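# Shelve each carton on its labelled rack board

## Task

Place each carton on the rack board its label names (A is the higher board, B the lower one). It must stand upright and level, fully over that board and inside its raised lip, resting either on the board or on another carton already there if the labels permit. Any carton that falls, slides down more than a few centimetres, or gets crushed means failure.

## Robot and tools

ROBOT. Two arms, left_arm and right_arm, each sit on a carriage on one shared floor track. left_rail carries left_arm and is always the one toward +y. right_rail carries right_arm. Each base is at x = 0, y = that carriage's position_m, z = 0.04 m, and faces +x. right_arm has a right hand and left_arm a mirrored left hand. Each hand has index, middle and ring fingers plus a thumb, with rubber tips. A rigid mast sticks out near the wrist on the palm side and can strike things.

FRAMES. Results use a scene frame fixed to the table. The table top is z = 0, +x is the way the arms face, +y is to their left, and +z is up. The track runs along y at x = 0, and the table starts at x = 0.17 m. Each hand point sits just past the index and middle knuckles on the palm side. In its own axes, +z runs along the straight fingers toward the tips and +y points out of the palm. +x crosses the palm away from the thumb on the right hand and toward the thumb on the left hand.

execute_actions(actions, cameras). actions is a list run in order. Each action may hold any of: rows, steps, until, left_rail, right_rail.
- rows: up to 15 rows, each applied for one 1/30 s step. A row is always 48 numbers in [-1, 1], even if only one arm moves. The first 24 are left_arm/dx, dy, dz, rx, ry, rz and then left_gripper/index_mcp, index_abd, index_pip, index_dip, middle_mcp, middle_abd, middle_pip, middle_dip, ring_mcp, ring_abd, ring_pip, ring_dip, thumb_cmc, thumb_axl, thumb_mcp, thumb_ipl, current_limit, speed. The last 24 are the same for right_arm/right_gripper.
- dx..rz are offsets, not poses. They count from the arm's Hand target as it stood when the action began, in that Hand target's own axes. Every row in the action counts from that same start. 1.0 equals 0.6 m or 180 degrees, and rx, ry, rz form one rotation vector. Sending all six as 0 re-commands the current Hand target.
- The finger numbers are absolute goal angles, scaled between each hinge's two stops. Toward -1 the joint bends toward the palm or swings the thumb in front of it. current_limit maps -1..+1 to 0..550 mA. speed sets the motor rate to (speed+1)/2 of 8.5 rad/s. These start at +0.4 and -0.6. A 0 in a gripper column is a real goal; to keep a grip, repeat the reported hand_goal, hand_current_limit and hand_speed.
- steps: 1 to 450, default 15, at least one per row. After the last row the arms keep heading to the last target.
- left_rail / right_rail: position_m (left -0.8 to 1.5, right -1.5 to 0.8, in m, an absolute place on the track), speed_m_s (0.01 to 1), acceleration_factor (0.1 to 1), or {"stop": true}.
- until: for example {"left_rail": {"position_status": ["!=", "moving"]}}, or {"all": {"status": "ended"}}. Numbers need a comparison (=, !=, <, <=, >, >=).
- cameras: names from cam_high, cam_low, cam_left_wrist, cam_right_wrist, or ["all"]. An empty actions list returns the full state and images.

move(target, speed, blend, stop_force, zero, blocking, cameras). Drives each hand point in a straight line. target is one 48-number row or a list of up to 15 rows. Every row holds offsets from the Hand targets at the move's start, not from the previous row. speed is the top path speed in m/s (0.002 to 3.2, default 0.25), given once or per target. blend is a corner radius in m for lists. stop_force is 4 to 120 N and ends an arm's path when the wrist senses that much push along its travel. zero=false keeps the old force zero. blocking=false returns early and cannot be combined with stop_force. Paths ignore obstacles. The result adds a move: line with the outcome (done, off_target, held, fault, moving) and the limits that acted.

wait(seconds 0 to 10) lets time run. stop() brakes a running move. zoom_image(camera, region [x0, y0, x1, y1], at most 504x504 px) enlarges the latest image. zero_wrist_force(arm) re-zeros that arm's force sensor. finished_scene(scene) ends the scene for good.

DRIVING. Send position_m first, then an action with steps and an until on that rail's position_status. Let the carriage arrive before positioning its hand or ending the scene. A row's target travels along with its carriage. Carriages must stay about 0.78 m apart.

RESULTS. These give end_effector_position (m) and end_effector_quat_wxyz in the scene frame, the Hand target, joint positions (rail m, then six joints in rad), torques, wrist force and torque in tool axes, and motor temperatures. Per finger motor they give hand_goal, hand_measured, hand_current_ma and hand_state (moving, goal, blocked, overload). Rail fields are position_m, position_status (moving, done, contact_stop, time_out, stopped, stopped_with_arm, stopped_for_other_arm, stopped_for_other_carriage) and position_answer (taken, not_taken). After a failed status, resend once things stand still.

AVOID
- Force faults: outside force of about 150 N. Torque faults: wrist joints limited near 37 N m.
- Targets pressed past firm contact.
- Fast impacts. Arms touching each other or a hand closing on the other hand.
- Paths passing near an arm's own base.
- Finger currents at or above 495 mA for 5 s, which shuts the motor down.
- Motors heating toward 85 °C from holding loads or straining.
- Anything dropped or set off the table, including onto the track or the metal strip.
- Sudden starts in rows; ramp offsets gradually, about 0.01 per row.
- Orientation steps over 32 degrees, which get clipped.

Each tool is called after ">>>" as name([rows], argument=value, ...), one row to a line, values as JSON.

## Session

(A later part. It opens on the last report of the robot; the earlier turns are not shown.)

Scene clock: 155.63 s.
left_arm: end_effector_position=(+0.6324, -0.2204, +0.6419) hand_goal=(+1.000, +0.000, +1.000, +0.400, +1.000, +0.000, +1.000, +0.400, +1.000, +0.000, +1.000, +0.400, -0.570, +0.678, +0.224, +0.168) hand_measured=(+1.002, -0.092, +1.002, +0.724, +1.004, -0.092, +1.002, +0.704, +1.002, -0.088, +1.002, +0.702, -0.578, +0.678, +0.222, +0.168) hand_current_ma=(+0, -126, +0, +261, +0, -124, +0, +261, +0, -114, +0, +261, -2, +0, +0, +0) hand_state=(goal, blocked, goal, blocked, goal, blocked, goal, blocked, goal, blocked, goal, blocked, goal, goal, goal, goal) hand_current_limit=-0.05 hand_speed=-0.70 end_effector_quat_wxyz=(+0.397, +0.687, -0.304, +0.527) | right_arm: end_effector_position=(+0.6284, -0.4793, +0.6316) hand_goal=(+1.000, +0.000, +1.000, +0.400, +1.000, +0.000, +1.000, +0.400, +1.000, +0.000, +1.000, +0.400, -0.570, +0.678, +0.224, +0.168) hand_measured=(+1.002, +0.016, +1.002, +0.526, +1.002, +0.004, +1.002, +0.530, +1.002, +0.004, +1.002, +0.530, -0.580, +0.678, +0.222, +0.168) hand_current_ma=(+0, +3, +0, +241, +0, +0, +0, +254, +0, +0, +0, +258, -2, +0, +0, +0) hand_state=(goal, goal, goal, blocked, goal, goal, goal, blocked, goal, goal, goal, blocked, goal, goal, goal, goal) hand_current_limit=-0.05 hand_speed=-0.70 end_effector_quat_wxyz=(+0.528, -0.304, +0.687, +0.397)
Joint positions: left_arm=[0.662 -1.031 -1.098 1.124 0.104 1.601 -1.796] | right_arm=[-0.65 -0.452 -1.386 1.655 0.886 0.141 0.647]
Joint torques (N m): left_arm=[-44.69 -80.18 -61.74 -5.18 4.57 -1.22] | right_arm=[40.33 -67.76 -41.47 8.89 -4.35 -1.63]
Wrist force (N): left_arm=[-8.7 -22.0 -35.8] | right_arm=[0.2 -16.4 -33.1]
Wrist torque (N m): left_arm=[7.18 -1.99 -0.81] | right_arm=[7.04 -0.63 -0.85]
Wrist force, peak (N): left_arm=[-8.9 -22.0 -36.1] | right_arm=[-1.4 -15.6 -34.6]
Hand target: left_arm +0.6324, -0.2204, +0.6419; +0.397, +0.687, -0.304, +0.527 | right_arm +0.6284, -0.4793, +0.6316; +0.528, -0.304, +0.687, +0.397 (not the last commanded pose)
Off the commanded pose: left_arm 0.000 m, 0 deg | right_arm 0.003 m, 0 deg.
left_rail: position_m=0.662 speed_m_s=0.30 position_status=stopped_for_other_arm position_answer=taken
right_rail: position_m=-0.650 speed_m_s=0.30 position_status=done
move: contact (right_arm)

>>> move([
  [-0.007244,-0.001681,0.000971,0,0,0,1,0,1,0.4,1,0,1,0.4,1,0,1,0.4,-0.571,0.678,0.2247,0.1676,-0.05,-0.7,0.00161,-0.000374,0.000216,0,0,0,1,0,1,0.4,1,0,1,0.4,1,0,1,0.4,-0.571,0.678,0.2247,0.1676,-0.05,-0.7],
  [-0.007244,-0.001681,0.000971,0,0,0,1,0,1,0.9,1,0,1,0.9,1,0,1,0.9,-0.571,0.678,0.2247,0.1676,-0.05,-0.7,0.00161,-0.000374,0.000216,0,0,0,1,0,1,0.9,1,0,1,0.9,1,0,1,0.9,-0.571,0.678,0.2247,0.1676,-0.05,-0.7],
  [-0.007244,-0.018351,-0.027899,0,0,0,1,0,1,0.9,1,0,1,0.9,1,0,1,0.9,-0.571,0.678,0.2247,0.1676,-0.05,-0.7,0.00161,-0.017044,-0.028654,0,0,0,1,0,1,0.9,1,0,1,0.9,1,0,1,0.9,-0.571,0.678,0.2247,0.1676,-0.05,-0.7],
  [-0.076252,0.204721,-0.156699,0,0,0,1,0,1,0.9,1,0,1,0.9,1,0,1,0.9,-0.571,0.678,0.2247,0.1676,-0.05,-0.7,0.070618,0.206028,-0.157454,0,0,0,1,0,1,0.9,1,0,1,0.9,1,0,1,0.9,-0.571,0.678,0.2247,0.1676,-0.05,-0.7],
], speed=[0.01,0.01,0.02,0.08], cameras=["cam_high","cam_left_wrist","cam_right_wrist"])

>>> zoom_image(camera="cam_high", region=[10, 20, 210, 195])

Scene clock: 163.07 s.
left_arm: end_effector_position=(+0.4724, -0.2005, +0.6376) hand_goal=(+1.000, +0.000, +1.000, +0.900, +1.000, +0.000, +1.000, +0.900, +1.000, +0.000, +1.000, +0.900, -0.570, +0.678, +0.224, +0.168) hand_measured=(+1.000, -0.012, +1.000, +0.898, +1.000, -0.012, +1.000, +0.898, +1.000, -0.010, +1.000, +0.896, -0.578, +0.678, +0.222, +0.168) hand_current_ma=(+0, -4, +0, +0, +0, -3, +0, +0, +0, -3, +0, +0, -2, +0, +0, +0) hand_state=(goal, goal, goal, goal, goal, goal, goal, goal, goal, goal, goal, goal, goal, goal, goal, goal) hand_current_limit=-0.05 hand_speed=-0.70 end_effector_quat_wxyz=(+0.397, +0.687, -0.304, +0.527) | right_arm: end_effector_position=(+0.4684, -0.4992, +0.6305) hand_goal=(+1.000, +0.000, +1.000, +0.900, +1.000, +0.000, +1.000, +0.900, +1.000, +0.000, +1.000, +0.900, -0.570, +0.678, +0.224, +0.168) hand_measured=(+1.000, +0.000, +1.000, +0.896, +1.000, +0.000, +1.000, +0.898, +1.000, +0.000, +1.000, +0.898, -0.580, +0.678, +0.222, +0.168) hand_current_ma=(+0, +0, +0, +0, +0, +0, +0, +0, +0, +0, +0, +0, -2, +0, +0, +0) hand_state=(goal, goal, goal, goal, goal, goal, goal, goal, goal, goal, goal, goal, goal, goal, goal, goal) hand_current_limit=-0.05 hand_speed=-0.70 end_effector_quat_wxyz=(+0.528, -0.304, +0.687, +0.397)
Joint positions: left_arm=[0.662 -1.206 -1.3 1.412 0.019 1.428 -1.819] | right_arm=[-0.65 -0.668 -1.599 2.161 1.894 0.204 -0.668]
Joint torques (N m): left_arm=[-17.91 -72.96 -34.67 -5.44 -2.39 -2.88] | right_arm=[-14.31 -40.34 -22.23 5.83 1.81 -3.61]
Wrist force (N): left_arm=[-2.4 2.8 -0.8] | right_arm=[-0.3 4.0 1.4]
Wrist torque (N m): left_arm=[0.58 0.24 -0.29] | right_arm=[0.29 -0.26 0.02]
Wrist force, peak (N): left_arm=[-3.2 -20.1 -40.4] | right_arm=[-1.6 -16.2 -35.9]
Hand target: left_arm +0.4724, -0.2005, +0.6376; +0.397, +0.687, -0.304, +0.527 | right_arm +0.4684, -0.4993, +0.6305; +0.528, -0.304, +0.687, +0.397
Off the commanded pose: left_arm 0.000 m, 0 deg | right_arm 0.000 m, 0 deg.
left_rail: position_m=0.662 speed_m_s=0.30 position_status=stopped_for_other_arm position_answer=taken
right_rail: position_m=-0.650 speed_m_s=0.30 position_status=done
move: done
Images, in order (width x height): cam_high 672x504, cam_left_wrist 672x504, cam_right_wrist 672x504.

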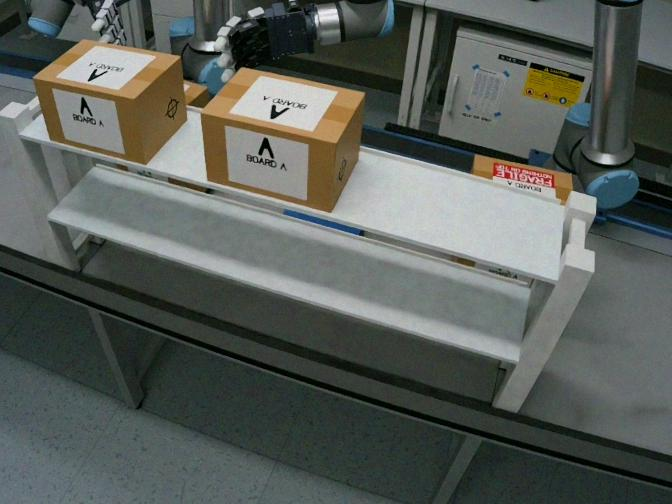

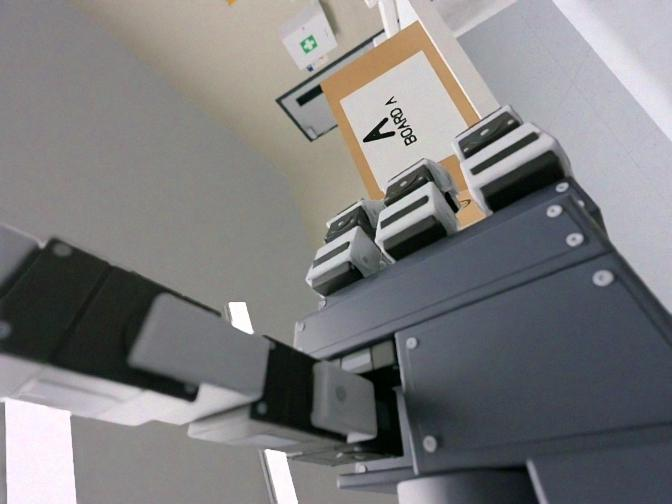

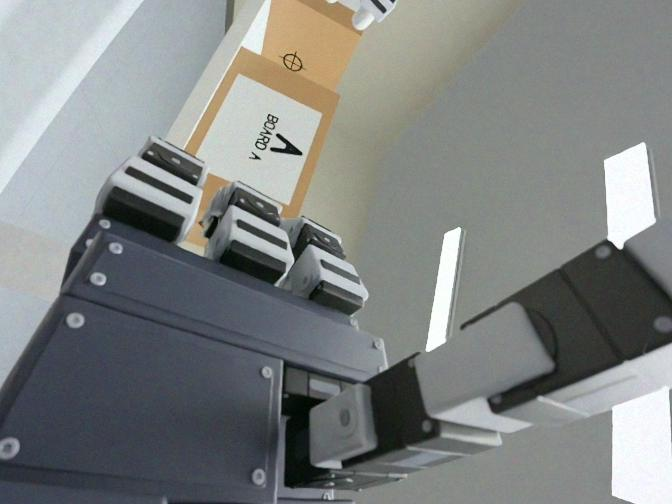

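Scaled by 2.520 from the camera's 672x504 image, which has a finer 960x720 frame.

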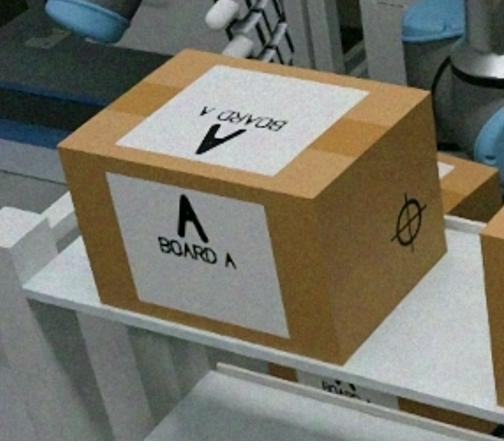

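>>> zoom_image(camera="cam_high", region=[420, 130, 600, 300])

Scaled by 2.800 from the camera's 672x504 image, which has a finer 960x720 frame.

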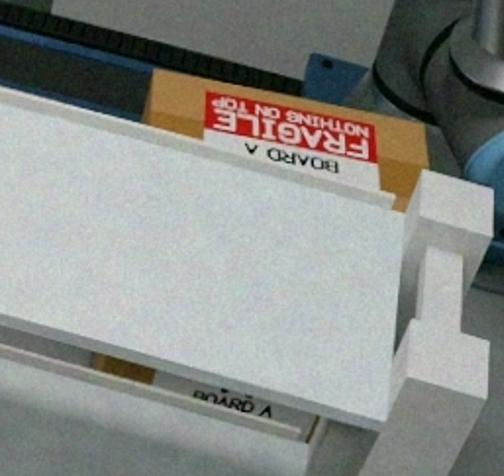

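>>> execute_actions([
  {"left_rail":{"position_m":1.08},"right_rail":{"position_m":-0.5},"steps":150,"until":{"all":{"status":"ended"}}},
])

Scene clock: 197.10 s.
left_arm: end_effector_position=(+0.4724, +0.2175, +0.6376) hand_goal=(+1.000, +0.000, +1.000, +0.900, +1.000, +0.000, +1.000, +0.900, +1.000, +0.000, +1.000, +0.900, -0.570, +0.678, +0.224, +0.168) hand_measured=(+1.000, -0.012, +1.000, +0.898, +1.000, -0.012, +1.000, +0.898, +1.000, -0.010, +1.000, +0.896, -0.578, +0.678, +0.222, +0.168) hand_current_ma=(+0, -4, +0, +0, +0, -3, +0, +0, +0, -3, +0, +0, -2, +0, +0, +0) hand_state=(goal, goal, goal, goal, goal, goal, goal, goal, goal, goal, goal, goal, goal, goal, goal, goal) hand_current_limit=-0.05 hand_speed=-0.70 end_effector_quat_wxyz=(+0.397, +0.687, -0.304, +0.527) | right_arm: end_effector_position=(+0.4684, -0.4613, +0.6305) hand_goal=(+1.000, +0.000, +1.000, +0.900, +1.000, +0.000, +1.000, +0.900, +1.000, +0.000, +1.000, +0.900, -0.570, +0.678, +0.224, +0.168) hand_measured=(+1.000, +0.000, +1.000, +0.896, +1.000, +0.000, +1.000, +0.898, +1.000, +0.000, +1.000, +0.898, -0.580, +0.678, +0.222, +0.168) hand_current_ma=(+0, +0, +0, +0, +0, +0, +0, +0, +0, +0, +0, +0, -2, +0, +0, +0) hand_state=(goal, goal, goal, goal, goal, goal, goal, goal, goal, goal, goal, goal, goal, goal, goal, goal) hand_current_limit=-0.05 hand_speed=-0.70 end_effector_quat_wxyz=(+0.528, -0.304, +0.687, +0.397)
Joint positions: left_arm=[1.08 -1.205 -1.3 1.412 0.019 1.428 -1.819] | right_arm=[-0.612 -0.668 -1.599 2.161 1.895 0.204 -0.668]
Joint torques (N m): left_arm=[-0.42 -62.38 -40.41 1.43 -2.15 -2.86] | right_arm=[5.25 -16.85 -43.62 5.74 0.13 -3.46]
Wrist force (N): left_arm=[-2.4 3.2 -1.2] | right_arm=[-0.4 4.4 1.3]
Wrist torque (N m): left_arm=[0.65 0.23 -0.29] | right_arm=[0.35 -0.24 0.01]
Wrist force, peak (N): left_arm=[-2.9 4.5 0.2] | right_arm=[-0.3 5.4 3.8]
Hand target: left_arm +0.4724, +0.2174, +0.6376; +0.397, +0.687, -0.304, +0.527 | right_arm +0.4684, -0.4613, +0.6305; +0.528, -0.304, +0.687, +0.397
Off the commanded pose: left_arm 0.000 m, 0 deg | right_arm 0.000 m, 0 deg.
left_rail: position_m=1.080 speed_m_s=0.30 position_status=done
right_rail: position_m=-0.612 speed_m_s=0.30 position_status=stopped_for_other_arm position_answer=taken

>>> execute_actions([
  {"right_rail":{"position_m":-0.5},"steps":90,"until":{"right_rail":{"position_status":["!=","moving"]}}},
])

Scene clock: 198.93 s.
left_arm: end_effector_position=(+0.4724, +0.2175, +0.6376) hand_goal=(+1.000, +0.000, +1.000, +0.900, +1.000, +0.000, +1.000, +0.900, +1.000, +0.000, +1.000, +0.900, -0.570, +0.678, +0.224, +0.168) hand_measured=(+1.000, -0.012, +1.000, +0.898, +1.000, -0.012, +1.000, +0.898, +1.000, -0.010, +1.000, +0.896, -0.578, +0.678, +0.222, +0.168) hand_current_ma=(+0, -4, +0, +0, +0, -3, +0, +0, +0, -3, +0, +0, -2, +0, +0, +0) hand_state=(goal, goal, goal, goal, goal, goal, goal, goal, goal, goal, goal, goal, goal, goal, goal, goal) hand_current_limit=-0.05 hand_speed=-0.70 end_effector_quat_wxyz=(+0.397, +0.687, -0.304, +0.527) | right_arm: end_effector_position=(+0.4684, -0.3493, +0.6305) hand_goal=(+1.000, +0.000, +1.000, +0.900, +1.000, +0.000, +1.000, +0.900, +1.000, +0.000, +1.000, +0.900, -0.570, +0.678, +0.224, +0.168) hand_measured=(+1.000, +0.000, +1.000, +0.896, +1.000, +0.000, +1.000, +0.898, +1.000, +0.000, +1.000, +0.898, -0.580, +0.678, +0.222, +0.168) hand_current_ma=(+0, +0, +0, +0, +0, +0, +0, +0, +0, +0, +0, +0, -2, +0, +0, +0) hand_state=(goal, goal, goal, goal, goal, goal, goal, goal, goal, goal, goal, goal, goal, goal, goal, goal) hand_current_limit=-0.05 hand_speed=-0.70 end_effector_quat_wxyz=(+0.528, -0.304, +0.687, +0.397)
Joint positions: left_arm=[1.08 -1.206 -1.3 1.412 0.019 1.428 -1.819] | right_arm=[-0.5 -0.668 -1.599 2.161 1.895 0.204 -0.668]
Joint torques (N m): left_arm=[-18.84 -48.06 -44.95 1.31 -1.79 -3.06] | right_arm=[6.77 -31.62 -36.8 4.69 -1.25 -3.42]
Wrist force (N): left_arm=[-2.5 2.8 -0.8] | right_arm=[-0.7 4.2 1.4]
Wrist torque (N m): left_arm=[0.58 0.24 -0.30] | right_arm=[0.32 -0.21 -0.01]
Wrist force, peak (N): left_arm=[-2.8 3.3 -1.0] | right_arm=[0.0 4.8 2.7]
Hand target: left_arm +0.4724, +0.2175, +0.6376; +0.397, +0.687, -0.304, +0.527 | right_arm +0.4684, -0.3493, +0.6305; +0.528, -0.304, +0.687, +0.397
Off the commanded pose: left_arm 0.000 m, 0 deg | right_arm 0.000 m, 0 deg.
left_rail: position_m=1.080 speed_m_s=0.30 position_status=done
right_rail: position_m=-0.500 speed_m_s=0.30 position_status=done

>>> move([
  [-0.25964,-0.13369,-0.78399,0.048295,0.011205,-0.00647,1,0,1,0.7,1,0,1,0.7,1,0,1,0.7,-0.571,0.678,0.2247,0.1676,-0.05,-0.7,0.22233,0.70652,0.85835,-0.048295,0.011205,-0.00647,1,0,1,0.7,1,0,1,0.7,1,0,1,0.7,-0.571,0.678,0.2247,0.1676,-0.05,-0.7],
], speed=0.2, cameras=["cam_high","cam_left_wrist","cam_right_wrist"])

Scene clock: 203.67 s.
left_arm: end_effector_position=(+0.2717, +0.6648, +0.5300) hand_goal=(+1.000, +0.000, +1.000, +0.700, +1.000, +0.000, +1.000, +0.700, +1.000, +0.000, +1.000, +0.700, -0.570, +0.678, +0.224, +0.168) hand_measured=(+1.000, -0.012, +1.000, +0.702, +1.000, -0.012, +1.000, +0.702, +1.000, -0.010, +1.000, +0.704, -0.578, +0.678, +0.222, +0.168) hand_current_ma=(+0, -3, +0, +0, +0, -3, +0, +0, +0, -2, +0, +0, -2, +0, +0, +0) hand_state=(goal, goal, goal, goal, goal, goal, goal, goal, goal, goal, goal, goal, goal, goal, goal, goal) hand_current_limit=-0.05 hand_speed=-0.70 end_effector_quat_wxyz=(+0.354, +0.709, -0.249, +0.556) | right_arm: end_effector_position=(+0.3282, +0.3089, +0.5308) hand_goal=(+1.000, +0.000, +1.000, +0.700, +1.000, +0.000, +1.000, +0.700, +1.000, +0.000, +1.000, +0.700, -0.570, +0.678, +0.224, +0.168) hand_measured=(+1.000, -0.002, +1.000, +0.704, +1.000, -0.002, +1.000, +0.702, +1.000, -0.002, +1.000, +0.702, -0.580, +0.678, +0.222, +0.168) hand_current_ma=(+0, +0, +0, +0, +0, +0, +0, +0, +0, +0, +0, +0, -2, +0, +0, +0) hand_state=(goal, goal, goal, goal, goal, goal, goal, goal, goal, goal, goal, goal, goal, goal, goal, goal) hand_current_limit=-0.05 hand_speed=-0.70 end_effector_quat_wxyz=(+0.495, -0.357, +0.661, +0.437)
Joint positions: left_arm=[1.08 -1.547 -2.226 2.344 0.043 0.935 -1.897] | right_arm=[-0.5 0.769 -1.433 1.767 -0.192 1.125 1.737]
Joint torques (N m): left_arm=[-23.78 -3.94 -34.34 2.39 -3.12 -2.77] | right_arm=[12.28 -39.43 -51.92 0.58 2.94 4.08]
Wrist force (N): left_arm=[-2.7 3.1 -0.8] | right_arm=[0.2 3.9 1.2]
Wrist torque (N m): left_arm=[0.65 0.25 -0.31] | right_arm=[0.28 -0.30 -0.10]
Wrist force, peak (N): left_arm=[-3.2 3.0 -1.9] | right_arm=[-0.6 7.7 0.5]
Hand target: left_arm +0.2717, +0.6649, +0.5300; +0.354, +0.709, -0.249, +0.556 | right_arm +0.3282, +0.3089, +0.5308; +0.495, -0.357, +0.661, +0.437
Off the commanded pose: left_arm 0.000 m, 0 deg | right_arm 0.000 m, 0 deg.
left_rail: position_m=1.080 speed_m_s=0.30 position_status=done
right_rail: position_m=-0.500 speed_m_s=0.30 position_status=done
move: done
Images, in order (width x height): cam_high 672x504, cam_left_wrist 672x504, cam_right_wrist 672x504.

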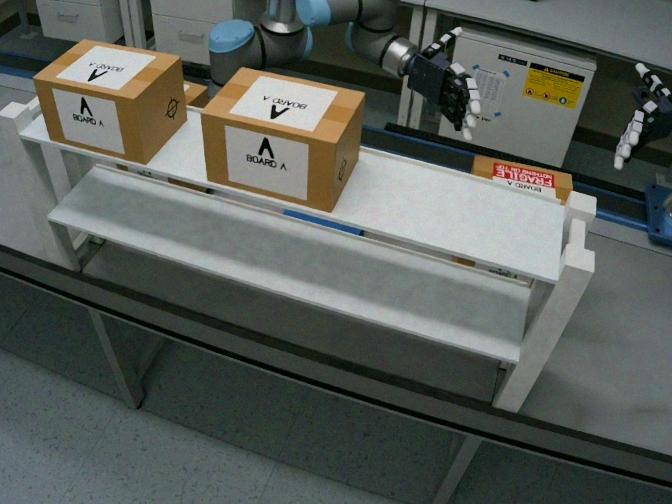

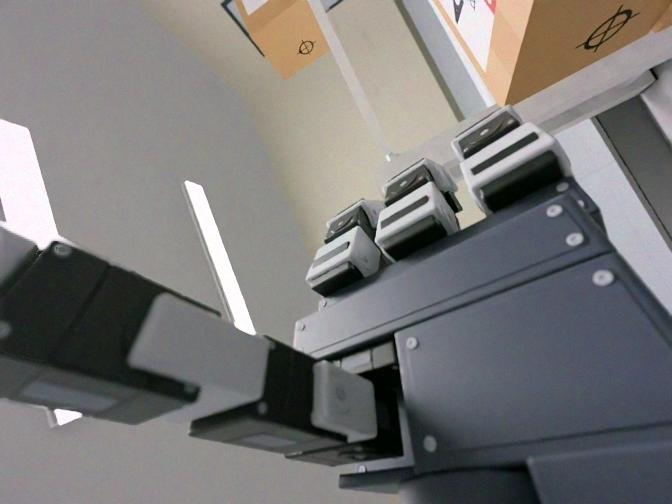

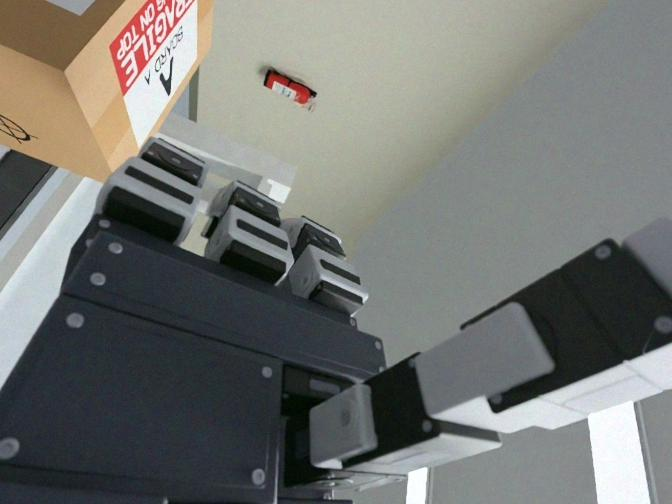

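>>> zoom_image(camera="cam_right_wrist", region=[0, 0, 250, 200])

>>> zoom_image(camera="cam_left_wrist", region=[422, 0, 672, 200])

Scaled by 2.016 from the camera's 672x504 image, which has a finer 960x720 frame.

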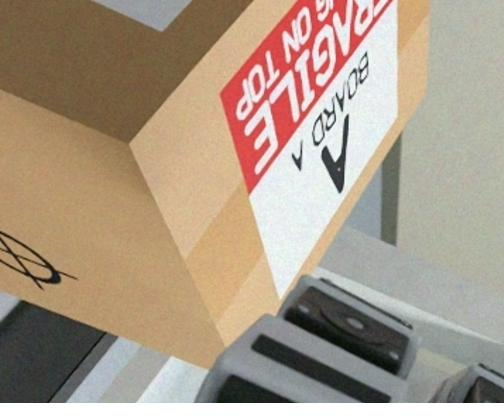

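Scaled by 2.016 from the camera's 672x504 image, which has a finer 960x720 frame.

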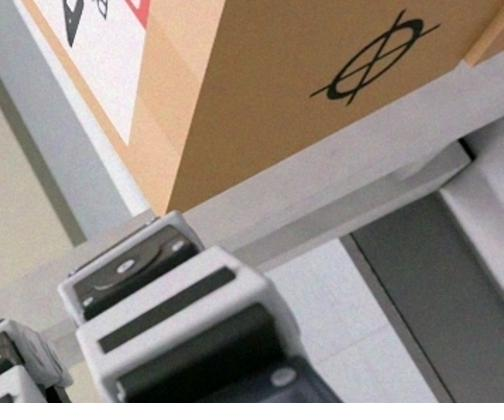

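>>> move([
  [-0.2962,-0.077,0.0253,0,0,0,1,0,1,0.7,1,0,1,0.7,1,0,1,0.7,-0.571,0.678,0.2247,0.1676,-0.05,-0.7,0.2975,-0.0809,0.0086,0,0,0,1,0,1,0.7,1,0,1,0.7,1,0,1,0.7,-0.571,0.678,0.2247,0.1676,-0.05,-0.7],
], speed=0.12, cameras=["cam_high","cam_left_wrist","cam_right_wrist"])

Scene clock: 215.47 s.
left_arm: end_effector_position=(+0.2698, +0.6745, +0.3460) hand_goal=(+1.000, +0.000, +1.000, +0.700, +1.000, +0.000, +1.000, +0.700, +1.000, +0.000, +1.000, +0.700, -0.570, +0.678, +0.224, +0.168) hand_measured=(+1.000, -0.012, +1.000, +0.702, +1.000, -0.012, +1.000, +0.702, +1.000, -0.010, +1.000, +0.704, -0.578, +0.678, +0.222, +0.168) hand_current_ma=(+0, -3, +0, +0, +0, -3, +0, +0, +0, -2, +0, +0, -2, +0, +0, +0) hand_state=(goal, goal, goal, goal, goal, goal, goal, goal, goal, goal, goal, goal, goal, goal, goal, goal) hand_current_limit=-0.05 hand_speed=-0.70 end_effector_quat_wxyz=(+0.354, +0.709, -0.249, +0.556) | right_arm: end_effector_position=(+0.3283, +0.2891, +0.3468) hand_goal=(+1.000, +0.000, +1.000, +0.700, +1.000, +0.000, +1.000, +0.700, +1.000, +0.000, +1.000, +0.700, -0.570, +0.678, +0.224, +0.168) hand_measured=(+1.000, -0.002, +1.000, +0.704, +1.000, -0.002, +1.000, +0.702, +1.000, -0.002, +1.000, +0.702, -0.580, +0.678, +0.222, +0.168) hand_current_ma=(+0, +0, +0, +0, +0, +0, +0, +0, +0, +0, +0, +0, -2, +0, +0, +0) hand_state=(goal, goal, goal, goal, goal, goal, goal, goal, goal, goal, goal, goal, goal, goal, goal, goal) hand_current_limit=-0.05 hand_speed=-0.70 end_effector_quat_wxyz=(+0.495, -0.357, +0.661, +0.437)
Joint positions: left_arm=[1.08 -1.556 -2.093 2.638 -0.383 0.926 -1.899] | right_arm=[-0.5 0.745 -1.307 1.98 -0.528 1.102 1.733]
Joint torques (N m): left_arm=[11.51 17.6 -29.06 -4.78 1.32 2.16] | right_arm=[-13.89 -43.17 -23.87 -3.49 -3.1 3.47]
Wrist force (N): left_arm=[-3.0 3.0 -1.2] | right_arm=[0.2 3.9 1.2]
Wrist torque (N m): left_arm=[0.65 0.27 -0.32] | right_arm=[0.28 -0.28 -0.10]
Wrist force, peak (N): left_arm=[-4.0 2.8 -0.8] | right_arm=[0.1 4.8 1.3]
Hand target: left_arm +0.2699, +0.6745, +0.3460; +0.354, +0.709, -0.249, +0.556 | right_arm +0.3283, +0.2890, +0.3468; +0.495, -0.357, +0.661, +0.437
Off the commanded pose: left_arm 0.000 m, 0 deg | right_arm 0.000 m, 0 deg.
left_rail: position_m=1.080 speed_m_s=0.30 position_status=done
right_rail: position_m=-0.500 speed_m_s=0.30 position_status=done
move: done
Images, in order (width x height): cam_high 672x504, cam_left_wrist 672x504, cam_right_wrist 672x504.

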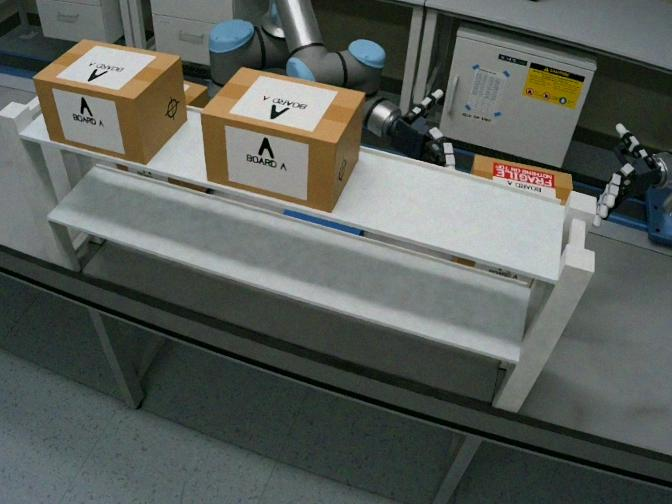

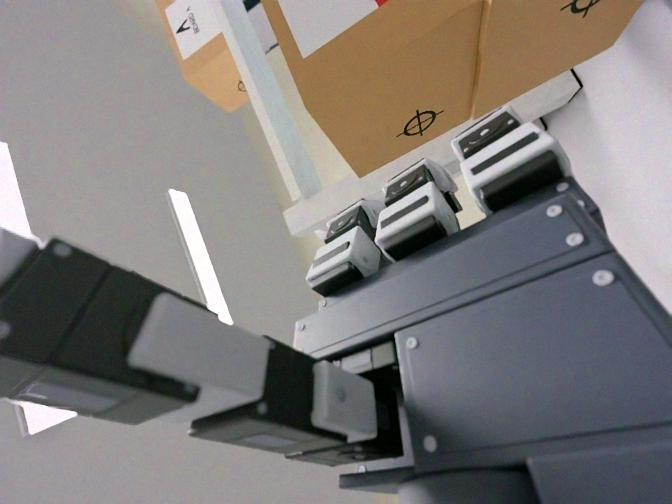

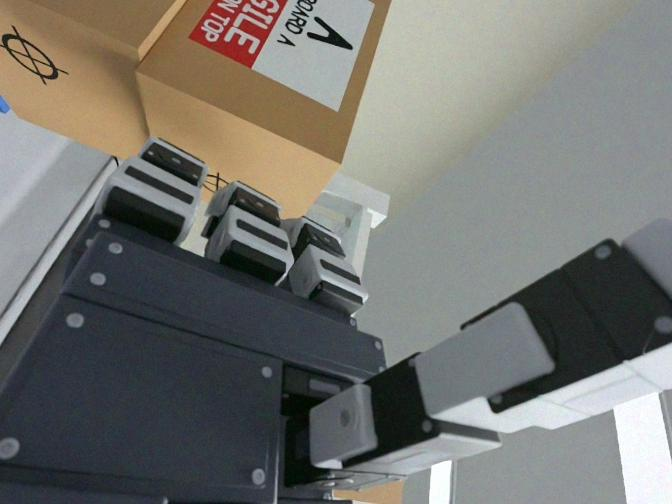

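>>> zoom_image(camera="cam_right_wrist", region=[90, 30, 390, 250])

>>> zoom_image(camera="cam_left_wrist", region=[270, 0, 570, 220])

Scaled by 1.680 from the camera's 672x504 image, which has a finer 960x720 frame.

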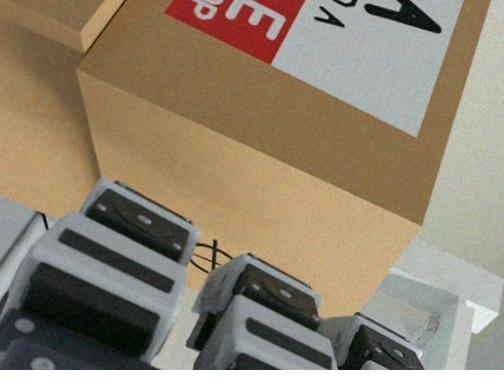

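Scaled by 1.680 from the camera's 672x504 image, which has a finer 960x720 frame.

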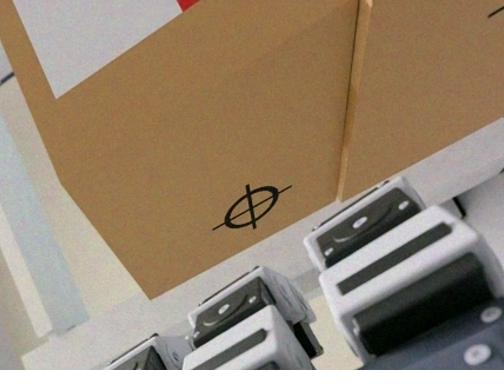

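>>> move([
  [0,0.02575,0.0446,0.01073,0.00249,-0.00144,1,0,1,0.7,1,0,1,0.7,1,0,1,0.7,-0.571,0.678,0.2247,0.1676,-0.05,-0.7,-0.00617,-0.00469,0.03792,-0.01073,0.00249,-0.00144,1,0,1,0.7,1,0,1,0.7,1,0,1,0.7,-0.571,0.678,0.2247,0.1676,-0.05,-0.7],
], speed=0.06, cameras=["cam_left_wrist","cam_right_wrist"])

Scene clock: 227.23 s.
left_arm: end_effector_position=(+0.2747, +0.6440, +0.3460) hand_goal=(+1.000, +0.000, +1.000, +0.700, +1.000, +0.000, +1.000, +0.700, +1.000, +0.000, +1.000, +0.700, -0.570, +0.678, +0.224, +0.168) hand_measured=(+1.000, -0.012, +1.000, +0.702, +1.000, -0.012, +1.000, +0.702, +1.000, -0.010, +1.000, +0.704, -0.578, +0.678, +0.222, +0.168) hand_current_ma=(+0, -3, +0, +0, +0, -3, +0, +0, +0, -2, +0, +0, -2, +0, +0, +0) hand_state=(goal, goal, goal, goal, goal, goal, goal, goal, goal, goal, goal, goal, goal, goal, goal, goal) hand_current_limit=-0.05 hand_speed=-0.70 end_effector_quat_wxyz=(+0.345, +0.713, -0.237, +0.563) | right_arm: end_effector_position=(+0.3395, +0.3093, +0.3468) hand_goal=(+1.000, +0.000, +1.000, +0.700, +1.000, +0.000, +1.000, +0.700, +1.000, +0.000, +1.000, +0.700, -0.570, +0.678, +0.224, +0.168) hand_measured=(+1.000, -0.002, +1.000, +0.704, +1.000, -0.002, +1.000, +0.702, +1.000, -0.002, +1.000, +0.702, -0.580, +0.678, +0.222, +0.168) hand_current_ma=(+0, +0, +0, +0, +0, +0, +0, +0, +0, +0, +0, +0, -2, +0, +0, +0) hand_state=(goal, goal, goal, goal, goal, goal, goal, goal, goal, goal, goal, goal, goal, goal, goal, goal) hand_current_limit=-0.05 hand_speed=-0.70 end_effector_quat_wxyz=(+0.487, -0.368, +0.654, +0.446)
Joint positions: left_arm=[1.08 -1.577 -2.007 2.603 -0.426 0.871 -1.911] | right_arm=[-0.5 0.747 -1.267 1.924 -0.511 1.068 1.728]
Joint torques (N m): left_arm=[-17.85 10.96 -42.88 -5.08 -2.9 -2.95] | right_arm=[11.19 -46.81 -45.34 0.82 -3.28 -3.16]
Wrist force (N): left_arm=[-3.2 3.3 -1.0] | right_arm=[0.0 4.1 1.7]
Wrist torque (N m): left_arm=[0.67 0.31 -0.35] | right_arm=[0.26 -0.28 -0.12]
Wrist force, peak (N): left_arm=[-3.2 3.3 -1.0] | right_arm=[-0.1 4.7 1.2]
Hand target: left_arm +0.2747, +0.6440, +0.3460; +0.345, +0.713, -0.237, +0.563 | right_arm +0.3395, +0.3093, +0.3468; +0.487, -0.368, +0.654, +0.446
Off the commanded pose: left_arm 0.000 m, 0 deg | right_arm 0.000 m, 0 deg.
left_rail: position_m=1.080 speed_m_s=0.30 position_status=done
right_rail: position_m=-0.500 speed_m_s=0.30 position_status=done
move: done
Images, in order (width x height): cam_left_wrist 672x504, cam_right_wrist 672x504.

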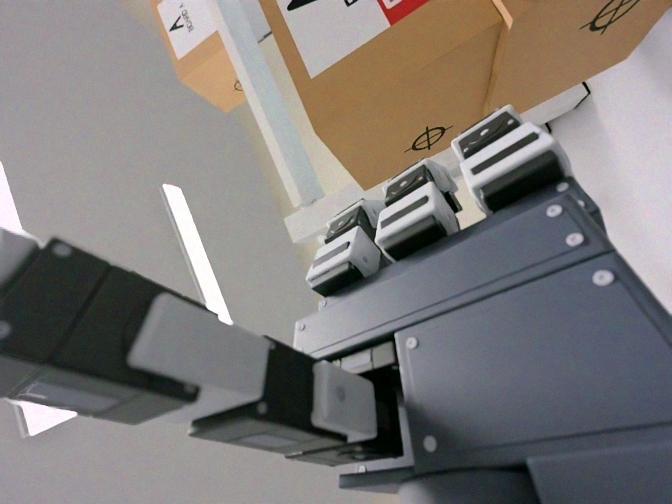

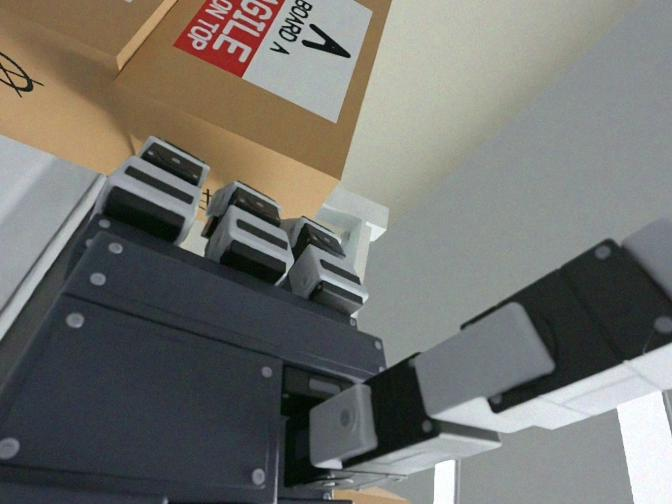

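>>> move([
  [0,0.06666,0.11546,0,0,0,1,0,1,0.7,1,0,1,0.7,1,0,1,0.7,-0.571,0.678,0.2247,0.1676,-0.05,-0.7,0,0.06666,0.11546,0,0,0,1,0,1,0.7,1,0,1,0.7,1,0,1,0.7,-0.571,0.678,0.2247,0.1676,-0.05,-0.7],
], speed=0.018, stop_force=5, cameras=["cam_high","cam_left_wrist","cam_right_wrist"])

Scene clock: 233.07 s.
left_arm: end_effector_position=(+0.2876, +0.5780, +0.3460) hand_goal=(+1.000, +0.000, +1.000, +0.700, +1.000, +0.000, +1.000, +0.700, +1.000, +0.000, +1.000, +0.700, -0.570, +0.678, +0.224, +0.168) hand_measured=(+1.000, -0.012, +1.000, +0.702, +1.000, -0.010, +1.000, +0.702, +1.000, -0.008, +1.000, +0.714, -0.578, +0.678, +0.222, +0.168) hand_current_ma=(+0, -3, +0, +0, +0, -3, +0, +0, +0, -2, +0, +6, -2, +0, +0, +0) hand_state=(goal, goal, goal, goal, goal, goal, goal, goal, goal, goal, goal, goal, goal, goal, goal, goal) hand_current_limit=-0.05 hand_speed=-0.70 end_effector_quat_wxyz=(+0.345, +0.713, -0.237, +0.563) | right_arm: end_effector_position=(+0.3370, +0.3225, +0.3468) hand_goal=(+1.000, +0.000, +1.000, +0.700, +1.000, +0.000, +1.000, +0.700, +1.000, +0.000, +1.000, +0.700, -0.570, +0.678, +0.224, +0.168) hand_measured=(+1.000, -0.002, +1.000, +0.710, +1.000, -0.002, +1.000, +0.702, +1.000, -0.002, +1.000, +0.702, -0.580, +0.678, +0.222, +0.168) hand_current_ma=(+0, +0, +0, +2, +0, +0, +0, +0, +0, +0, +0, +0, -2, +0, +0, +0) hand_state=(goal, goal, goal, goal, goal, goal, goal, goal, goal, goal, goal, goal, goal, goal, goal, goal) hand_current_limit=-0.05 hand_speed=-0.70 end_effector_quat_wxyz=(+0.487, -0.368, +0.654, +0.446)
Joint positions: left_arm=[1.08 -1.527 -1.831 2.507 -0.512 0.92 -1.9] | right_arm=[-0.5 0.765 -1.253 1.905 -0.506 1.086 1.731]
Joint torques (N m): left_arm=[-18.88 -24.04 -26.21 2.38 -1.51 -1.73] | right_arm=[-9.46 -69.94 -25.18 -3.27 -1.82 -3]
Wrist force (N): left_arm=[-2.7 2.4 -1.1] | right_arm=[-0.3 3.2 -0.2]
Wrist torque (N m): left_arm=[0.70 0.17 -0.29] | right_arm=[0.57 -0.34 -0.15]
Wrist force, peak (N): left_arm=[-2.7 2.4 -7.8] | right_arm=[0.1 3.5 -4.7]
Hand target: left_arm +0.2876, +0.5780, +0.3460; +0.345, +0.713, -0.237, +0.563 (not the last commanded pose) | right_arm +0.3370, +0.3225, +0.3468; +0.487, -0.368, +0.654, +0.446 (not the last commanded pose)
Off the commanded pose: left_arm 0.013 m, 0 deg | right_arm 0.067 m, 0 deg.
left_rail: position_m=1.080 speed_m_s=0.30 position_status=done
right_rail: position_m=-0.500 speed_m_s=0.30 position_status=done
move: contact (left_arm, right_arm)
Images, in order (width x height): cam_high 672x504, cam_left_wrist 672x504, cam_right_wrist 672x504.

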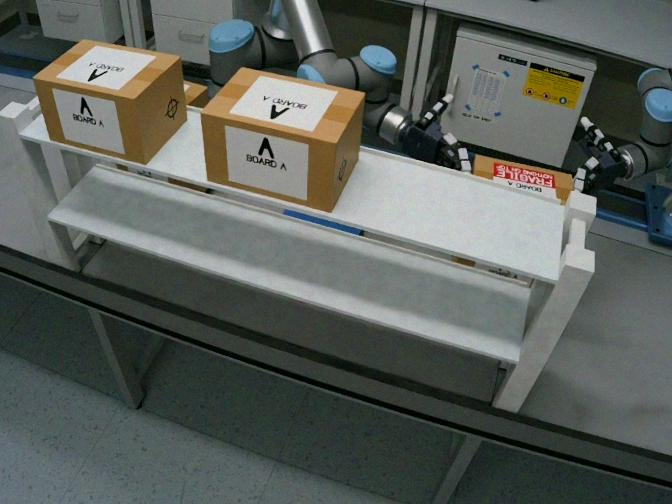

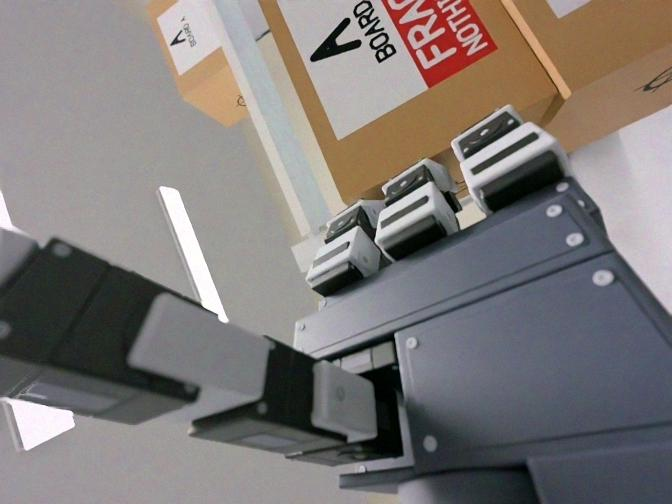

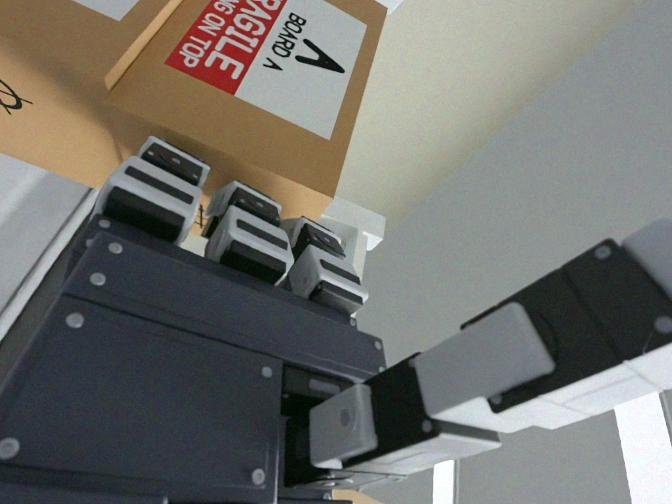

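>>> zoom_image(camera="cam_right_wrist", region=[60, 30, 360, 250])

>>> zoom_image(camera="cam_left_wrist", region=[330, 0, 630, 220])

Scaled by 1.680 from the camera's 672x504 image, which has a finer 960x720 frame.

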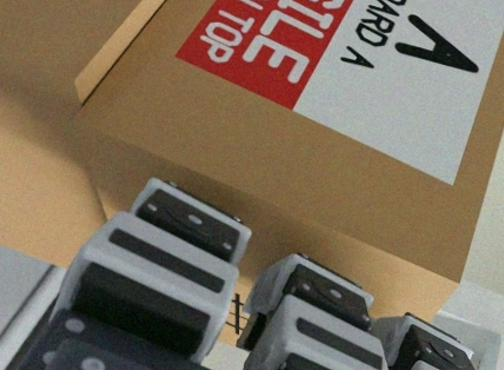

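Scaled by 1.680 from the camera's 672x504 image, which has a finer 960x720 frame.

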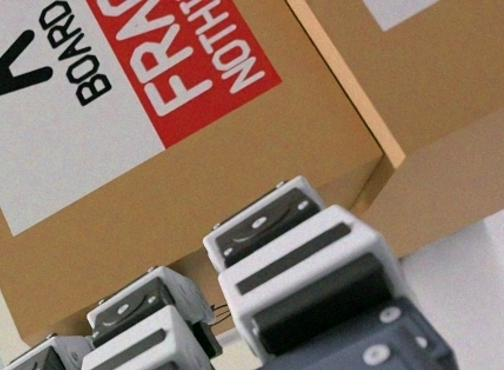

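>>> zoom_image(camera="cam_high", region=[420, 130, 600, 300])

Scaled by 2.800 from the camera's 672x504 image, which has a finer 960x720 frame.

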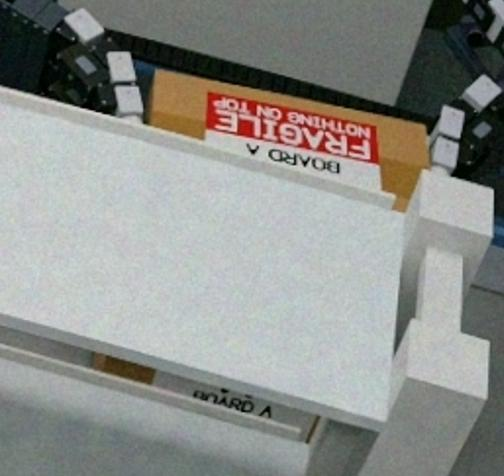

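>>> move([
  [0,-0.006,-0.0104,0,0,0,1,0,1,0.7,1,0,1,0.7,1,0,1,0.7,-0.571,0.678,0.2247,0.1676,-0.05,-0.7,0,-0.006,-0.0104,0,0,0,1,0,1,0.7,1,0,1,0.7,1,0,1,0.7,-0.571,0.678,0.2247,0.1676,-0.05,-0.7],
  [0.01294,-0.04783,0.01375,0,0,0,1,0,1,0.7,1,0,1,0.7,1,0,1,0.7,-0.571,0.678,0.2247,0.1676,-0.05,-0.7,-0.01294,-0.04783,0.01375,0,0,0,1,0,1,0.7,1,0,1,0.7,1,0,1,0.7,-0.571,0.678,0.2247,0.1676,-0.05,-0.7],
], speed=[0.03,0.05], blend=0.002)

>>> move(target=[0,0.01667,0.02887,0,0,0,1,0,1,0.7,1,0,1,0.7,1,0,1,0.7,-0.571,0.678,0.2247,0.1676,-0.05,-0.7,0,0.01667,0.02887,0,0,0,1,0,1,0.7,1,0,1,0.7,1,0,1,0.7,-0.571,0.678,0.2247,0.1676,-0.05,-0.7], speed=0.018, stop_force=5, cameras=["cam_high","cam_left_wrist","cam_right_wrist"])

Scene clock: 238.87 s.
left_arm: end_effector_position=(+0.3156, +0.5909, +0.3460) hand_goal=(+1.000, +0.000, +1.000, +0.700, +1.000, +0.000, +1.000, +0.700, +1.000, +0.000, +1.000, +0.700, -0.570, +0.678, +0.224, +0.168) hand_measured=(+1.000, -0.012, +1.000, +0.702, +1.000, -0.010, +1.000, +0.702, +1.000, -0.008, +1.000, +0.704, -0.578, +0.678, +0.222, +0.168) hand_current_ma=(+0, -3, +0, +0, +0, -3, +0, +0, +0, -2, +0, +0, -2, +0, +0, +0) hand_state=(goal, goal, goal, goal, goal, goal, goal, goal, goal, goal, goal, goal, goal, goal, goal, goal) hand_current_limit=-0.05 hand_speed=-0.70 end_effector_quat_wxyz=(+0.345, +0.713, -0.237, +0.563) | right_arm: end_effector_position=(+0.3678, +0.3211, +0.3469) hand_goal=(+1.000, +0.000, +1.000, +0.700, +1.000, +0.000, +1.000, +0.700, +1.000, +0.000, +1.000, +0.700, -0.570, +0.678, +0.224, +0.168) hand_measured=(+1.000, -0.002, +1.000, +0.704, +1.000, -0.002, +1.000, +0.702, +1.000, -0.002, +1.000, +0.702, -0.580, +0.678, +0.222, +0.168) hand_current_ma=(+0, +0, +0, +0, +0, +0, +0, +0, +0, +0, +0, +0, -2, +0, +0, +0) hand_state=(goal, goal, goal, goal, goal, goal, goal, goal, goal, goal, goal, goal, goal, goal, goal, goal) hand_current_limit=-0.05 hand_speed=-0.70 end_effector_quat_wxyz=(+0.487, -0.368, +0.654, +0.446)
Joint positions: left_arm=[1.08 -1.42 -1.816 2.497 -0.528 1.025 -1.88] | right_arm=[-0.5 0.73 -1.231 1.873 -0.494 1.052 1.725]
Joint torques (N m): left_arm=[14.52 0.93 -40.73 -5.63 1.87 2.97] | right_arm=[-14.08 -49.02 -45.55 0.93 -3.2 -3.58]
Wrist force (N): left_arm=[-2.4 3.5 -1.0] | right_arm=[0.1 4.1 1.4]
Wrist torque (N m): left_arm=[0.68 0.22 -0.57] | right_arm=[0.29 -0.29 0.07]
Wrist force, peak (N): left_arm=[-2.4 3.6 -1.4] | right_arm=[0.0 4.4 1.7]
Hand target: left_arm +0.3156, +0.5909, +0.3460; +0.345, +0.713, -0.237, +0.563 | right_arm +0.3678, +0.3211, +0.3469; +0.487, -0.368, +0.654, +0.446
Off the commanded pose: left_arm 0.000 m, 0 deg | right_arm 0.000 m, 0 deg.
left_rail: position_m=1.080 speed_m_s=0.30 position_status=done
right_rail: position_m=-0.500 speed_m_s=0.30 position_status=done
move: done

Scene clock: 240.40 s.
left_arm: end_effector_position=(+0.3174, +0.5820, +0.3460) hand_goal=(+1.000, +0.000, +1.000, +0.700, +1.000, +0.000, +1.000, +0.700, +1.000, +0.000, +1.000, +0.700, -0.570, +0.678, +0.224, +0.168) hand_measured=(+1.000, -0.012, +1.000, +0.702, +1.000, -0.010, +1.000, +0.702, +1.000, -0.006, +1.000, +0.716, -0.578, +0.678, +0.222, +0.168) hand_current_ma=(+0, -3, +0, +0, +0, -2, +0, +0, +0, -1, +0, +7, -2, +0, +0, +0) hand_state=(goal, goal, goal, goal, goal, goal, goal, goal, goal, goal, goal, goal, goal, goal, goal, goal) hand_current_limit=-0.05 hand_speed=-0.70 end_effector_quat_wxyz=(+0.344, +0.713, -0.237, +0.563) | right_arm: end_effector_position=(+0.3666, +0.3277, +0.3469) hand_goal=(+1.000, +0.000, +1.000, +0.700, +1.000, +0.000, +1.000, +0.700, +1.000, +0.000, +1.000, +0.700, -0.570, +0.678, +0.224, +0.168) hand_measured=(+1.000, +0.000, +1.000, +0.714, +1.000, -0.002, +1.000, +0.702, +1.000, -0.002, +1.000, +0.702, -0.580, +0.678, +0.222, +0.168) hand_current_ma=(+0, +0, +0, +4, +0, +0, +0, +0, +0, +0, +0, +0, -2, +0, +0, +0) hand_state=(goal, goal, goal, goal, goal, goal, goal, goal, goal, goal, goal, goal, goal, goal, goal, goal) hand_current_limit=-0.05 hand_speed=-0.70 end_effector_quat_wxyz=(+0.487, -0.368, +0.654, +0.446)
Joint positions: left_arm=[1.08 -1.419 -1.796 2.483 -0.535 1.027 -1.879] | right_arm=[-0.5 0.739 -1.224 1.863 -0.492 1.061 1.727]
Joint torques (N m): left_arm=[-14.79 -25.86 -26.76 2.11 -1.36 1.32] | right_arm=[-13.92 -73.77 -24.31 -3.43 -1.9 -3.1]
Wrist force (N): left_arm=[-3.1 2.9 -1.8] | right_arm=[-0.5 3.9 1.2]
Wrist torque (N m): left_arm=[0.77 0.20 -0.60] | right_arm=[0.40 -0.27 0.01]
Wrist force, peak (N): left_arm=[-2.2 2.4 -8.1] | right_arm=[-0.4 3.0 -3.8]
Hand target: left_arm +0.3174, +0.5820, +0.3460; +0.344, +0.713, -0.237, +0.563 (not the last commanded pose) | right_arm +0.3666, +0.3277, +0.3469; +0.487, -0.368, +0.654, +0.446 (not the last commanded pose)
Off the commanded pose: left_arm 0.011 m, 0 deg | right_arm 0.013 m, 0 deg.
left_rail: position_m=1.080 speed_m_s=0.30 position_status=done
right_rail: position_m=-0.500 speed_m_s=0.30 position_status=done
move: contact (left_arm, right_arm)
Images, in order (width x height): cam_high 672x504, cam_left_wrist 672x504, cam_right_wrist 672x504.

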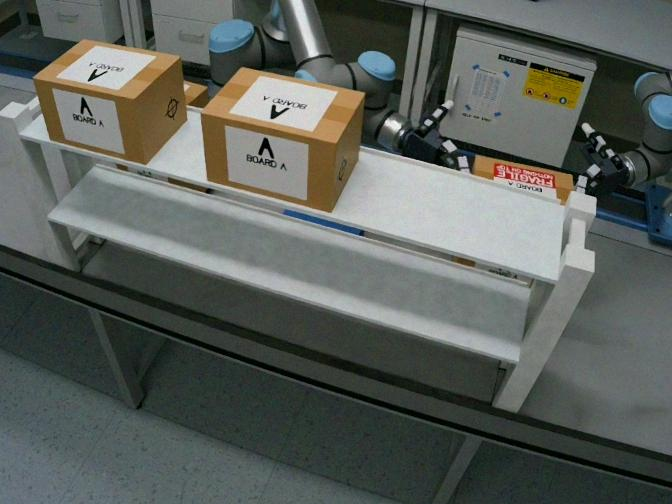

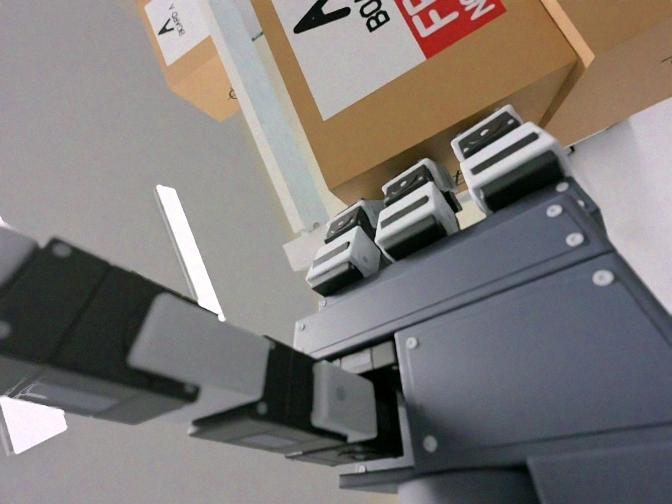

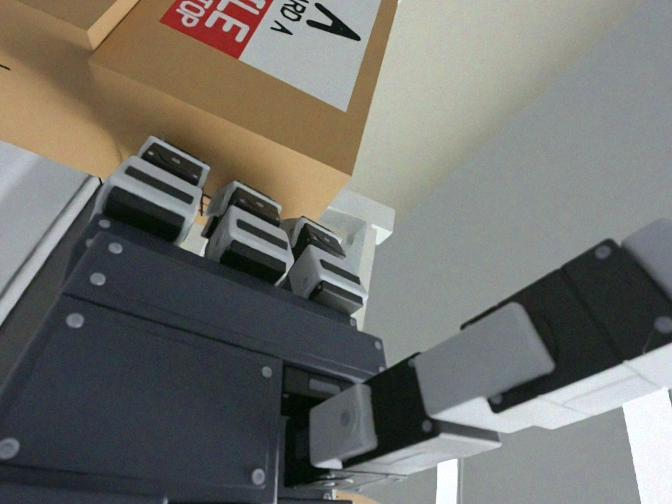

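>>> execute_actions([
  {"rows":[[0,0,0,0,0,0,1,0,1,0.4,1,0,1,0.4,1,0,1,0.4,-0.571,0.678,0.2247,0.1676,-0.05,-0.7,0,0,0,0,0,0,1,0,1,0.4,1,0,1,0.4,1,0,1,0.4,-0.571,0.678,0.2247,0.1676,-0.05,-0.7]],"steps":40},
], cameras=["cam_high"])

Scene clock: 248.87 s.
left_arm: end_effector_position=(+0.3174, +0.5820, +0.3460) hand_goal=(+1.000, +0.000, +1.000, +0.400, +1.000, +0.000, +1.000, +0.400, +1.000, +0.000, +1.000, +0.400, -0.570, +0.678, +0.224, +0.168) hand_measured=(+1.002, -0.010, +1.000, +0.636, +1.002, -0.006, +1.000, +0.650, +1.002, -0.006, +1.000, +0.672, -0.578, +0.678, +0.222, +0.168) hand_current_ma=(+0, -2, +0, +261, +0, -1, +0, +261, +0, -1, +0, +261, -2, +0, +0, +0) hand_state=(goal, goal, goal, blocked, goal, goal, goal, blocked, goal, goal, goal, blocked, goal, goal, goal, goal) hand_current_limit=-0.05 hand_speed=-0.70 end_effector_quat_wxyz=(+0.344, +0.713, -0.237, +0.563) | right_arm: end_effector_position=(+0.3666, +0.3277, +0.3468) hand_goal=(+1.000, +0.000, +1.000, +0.400, +1.000, +0.000, +1.000, +0.400, +1.000, +0.000, +1.000, +0.400, -0.570, +0.678, +0.224, +0.168) hand_measured=(+1.002, +0.000, +1.000, +0.662, +1.002, -0.002, +1.002, +0.642, +1.002, -0.002, +1.002, +0.624, -0.580, +0.678, +0.222, +0.168) hand_current_ma=(+0, +0, +0, +261, +0, +0, +0, +261, +0, +0, +0, +261, -2, +0, +0, +0) hand_state=(goal, goal, goal, blocked, goal, goal, goal, blocked, goal, goal, goal, blocked, goal, goal, goal, goal) hand_current_limit=-0.05 hand_speed=-0.70 end_effector_quat_wxyz=(+0.487, -0.368, +0.654, +0.446)
Joint positions: left_arm=[1.08 -1.419 -1.796 2.483 -0.535 1.027 -1.879] | right_arm=[-0.5 0.739 -1.224 1.863 -0.492 1.061 1.727]
Joint torques (N m): left_arm=[-16.21 -17.84 -52.95 -9.4 6.96 -1.42] | right_arm=[30.87 -69.58 -50.54 -3.43 -3.45 -3.03]
Wrist force (N): left_arm=[-2.4 -11.3 -22.4] | right_arm=[-0.8 -11.3 -21.4]
Wrist torque (N m): left_arm=[4.87 -0.38 -0.31] | right_arm=[5.10 0.08 -0.56]
Wrist force, peak (N): left_arm=[-2.7 -11.5 -22.7] | right_arm=[-0.8 -11.3 -21.4]
Hand target: left_arm +0.3174, +0.5820, +0.3460; +0.344, +0.713, -0.237, +0.563 | right_arm +0.3666, +0.3277, +0.3469; +0.487, -0.368, +0.654, +0.446
Off the commanded pose: left_arm 0.000 m, 0 deg | right_arm 0.000 m, 0 deg.
left_rail: position_m=1.080 speed_m_s=0.30 position_status=done
right_rail: position_m=-0.500 speed_m_s=0.30 position_status=done
Images, in order (width x height): cam_high 672x504.

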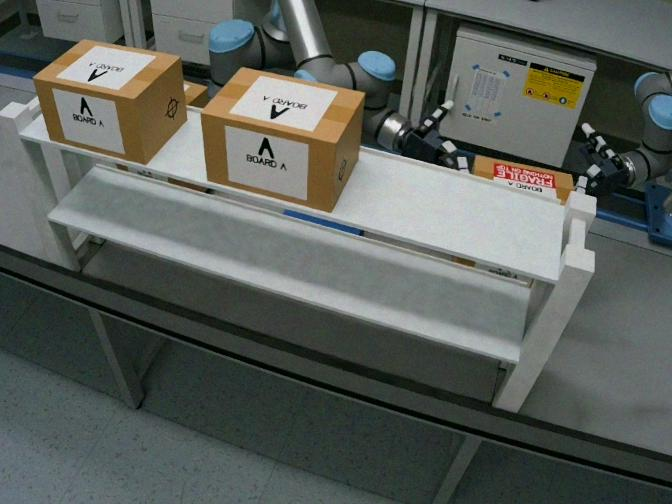

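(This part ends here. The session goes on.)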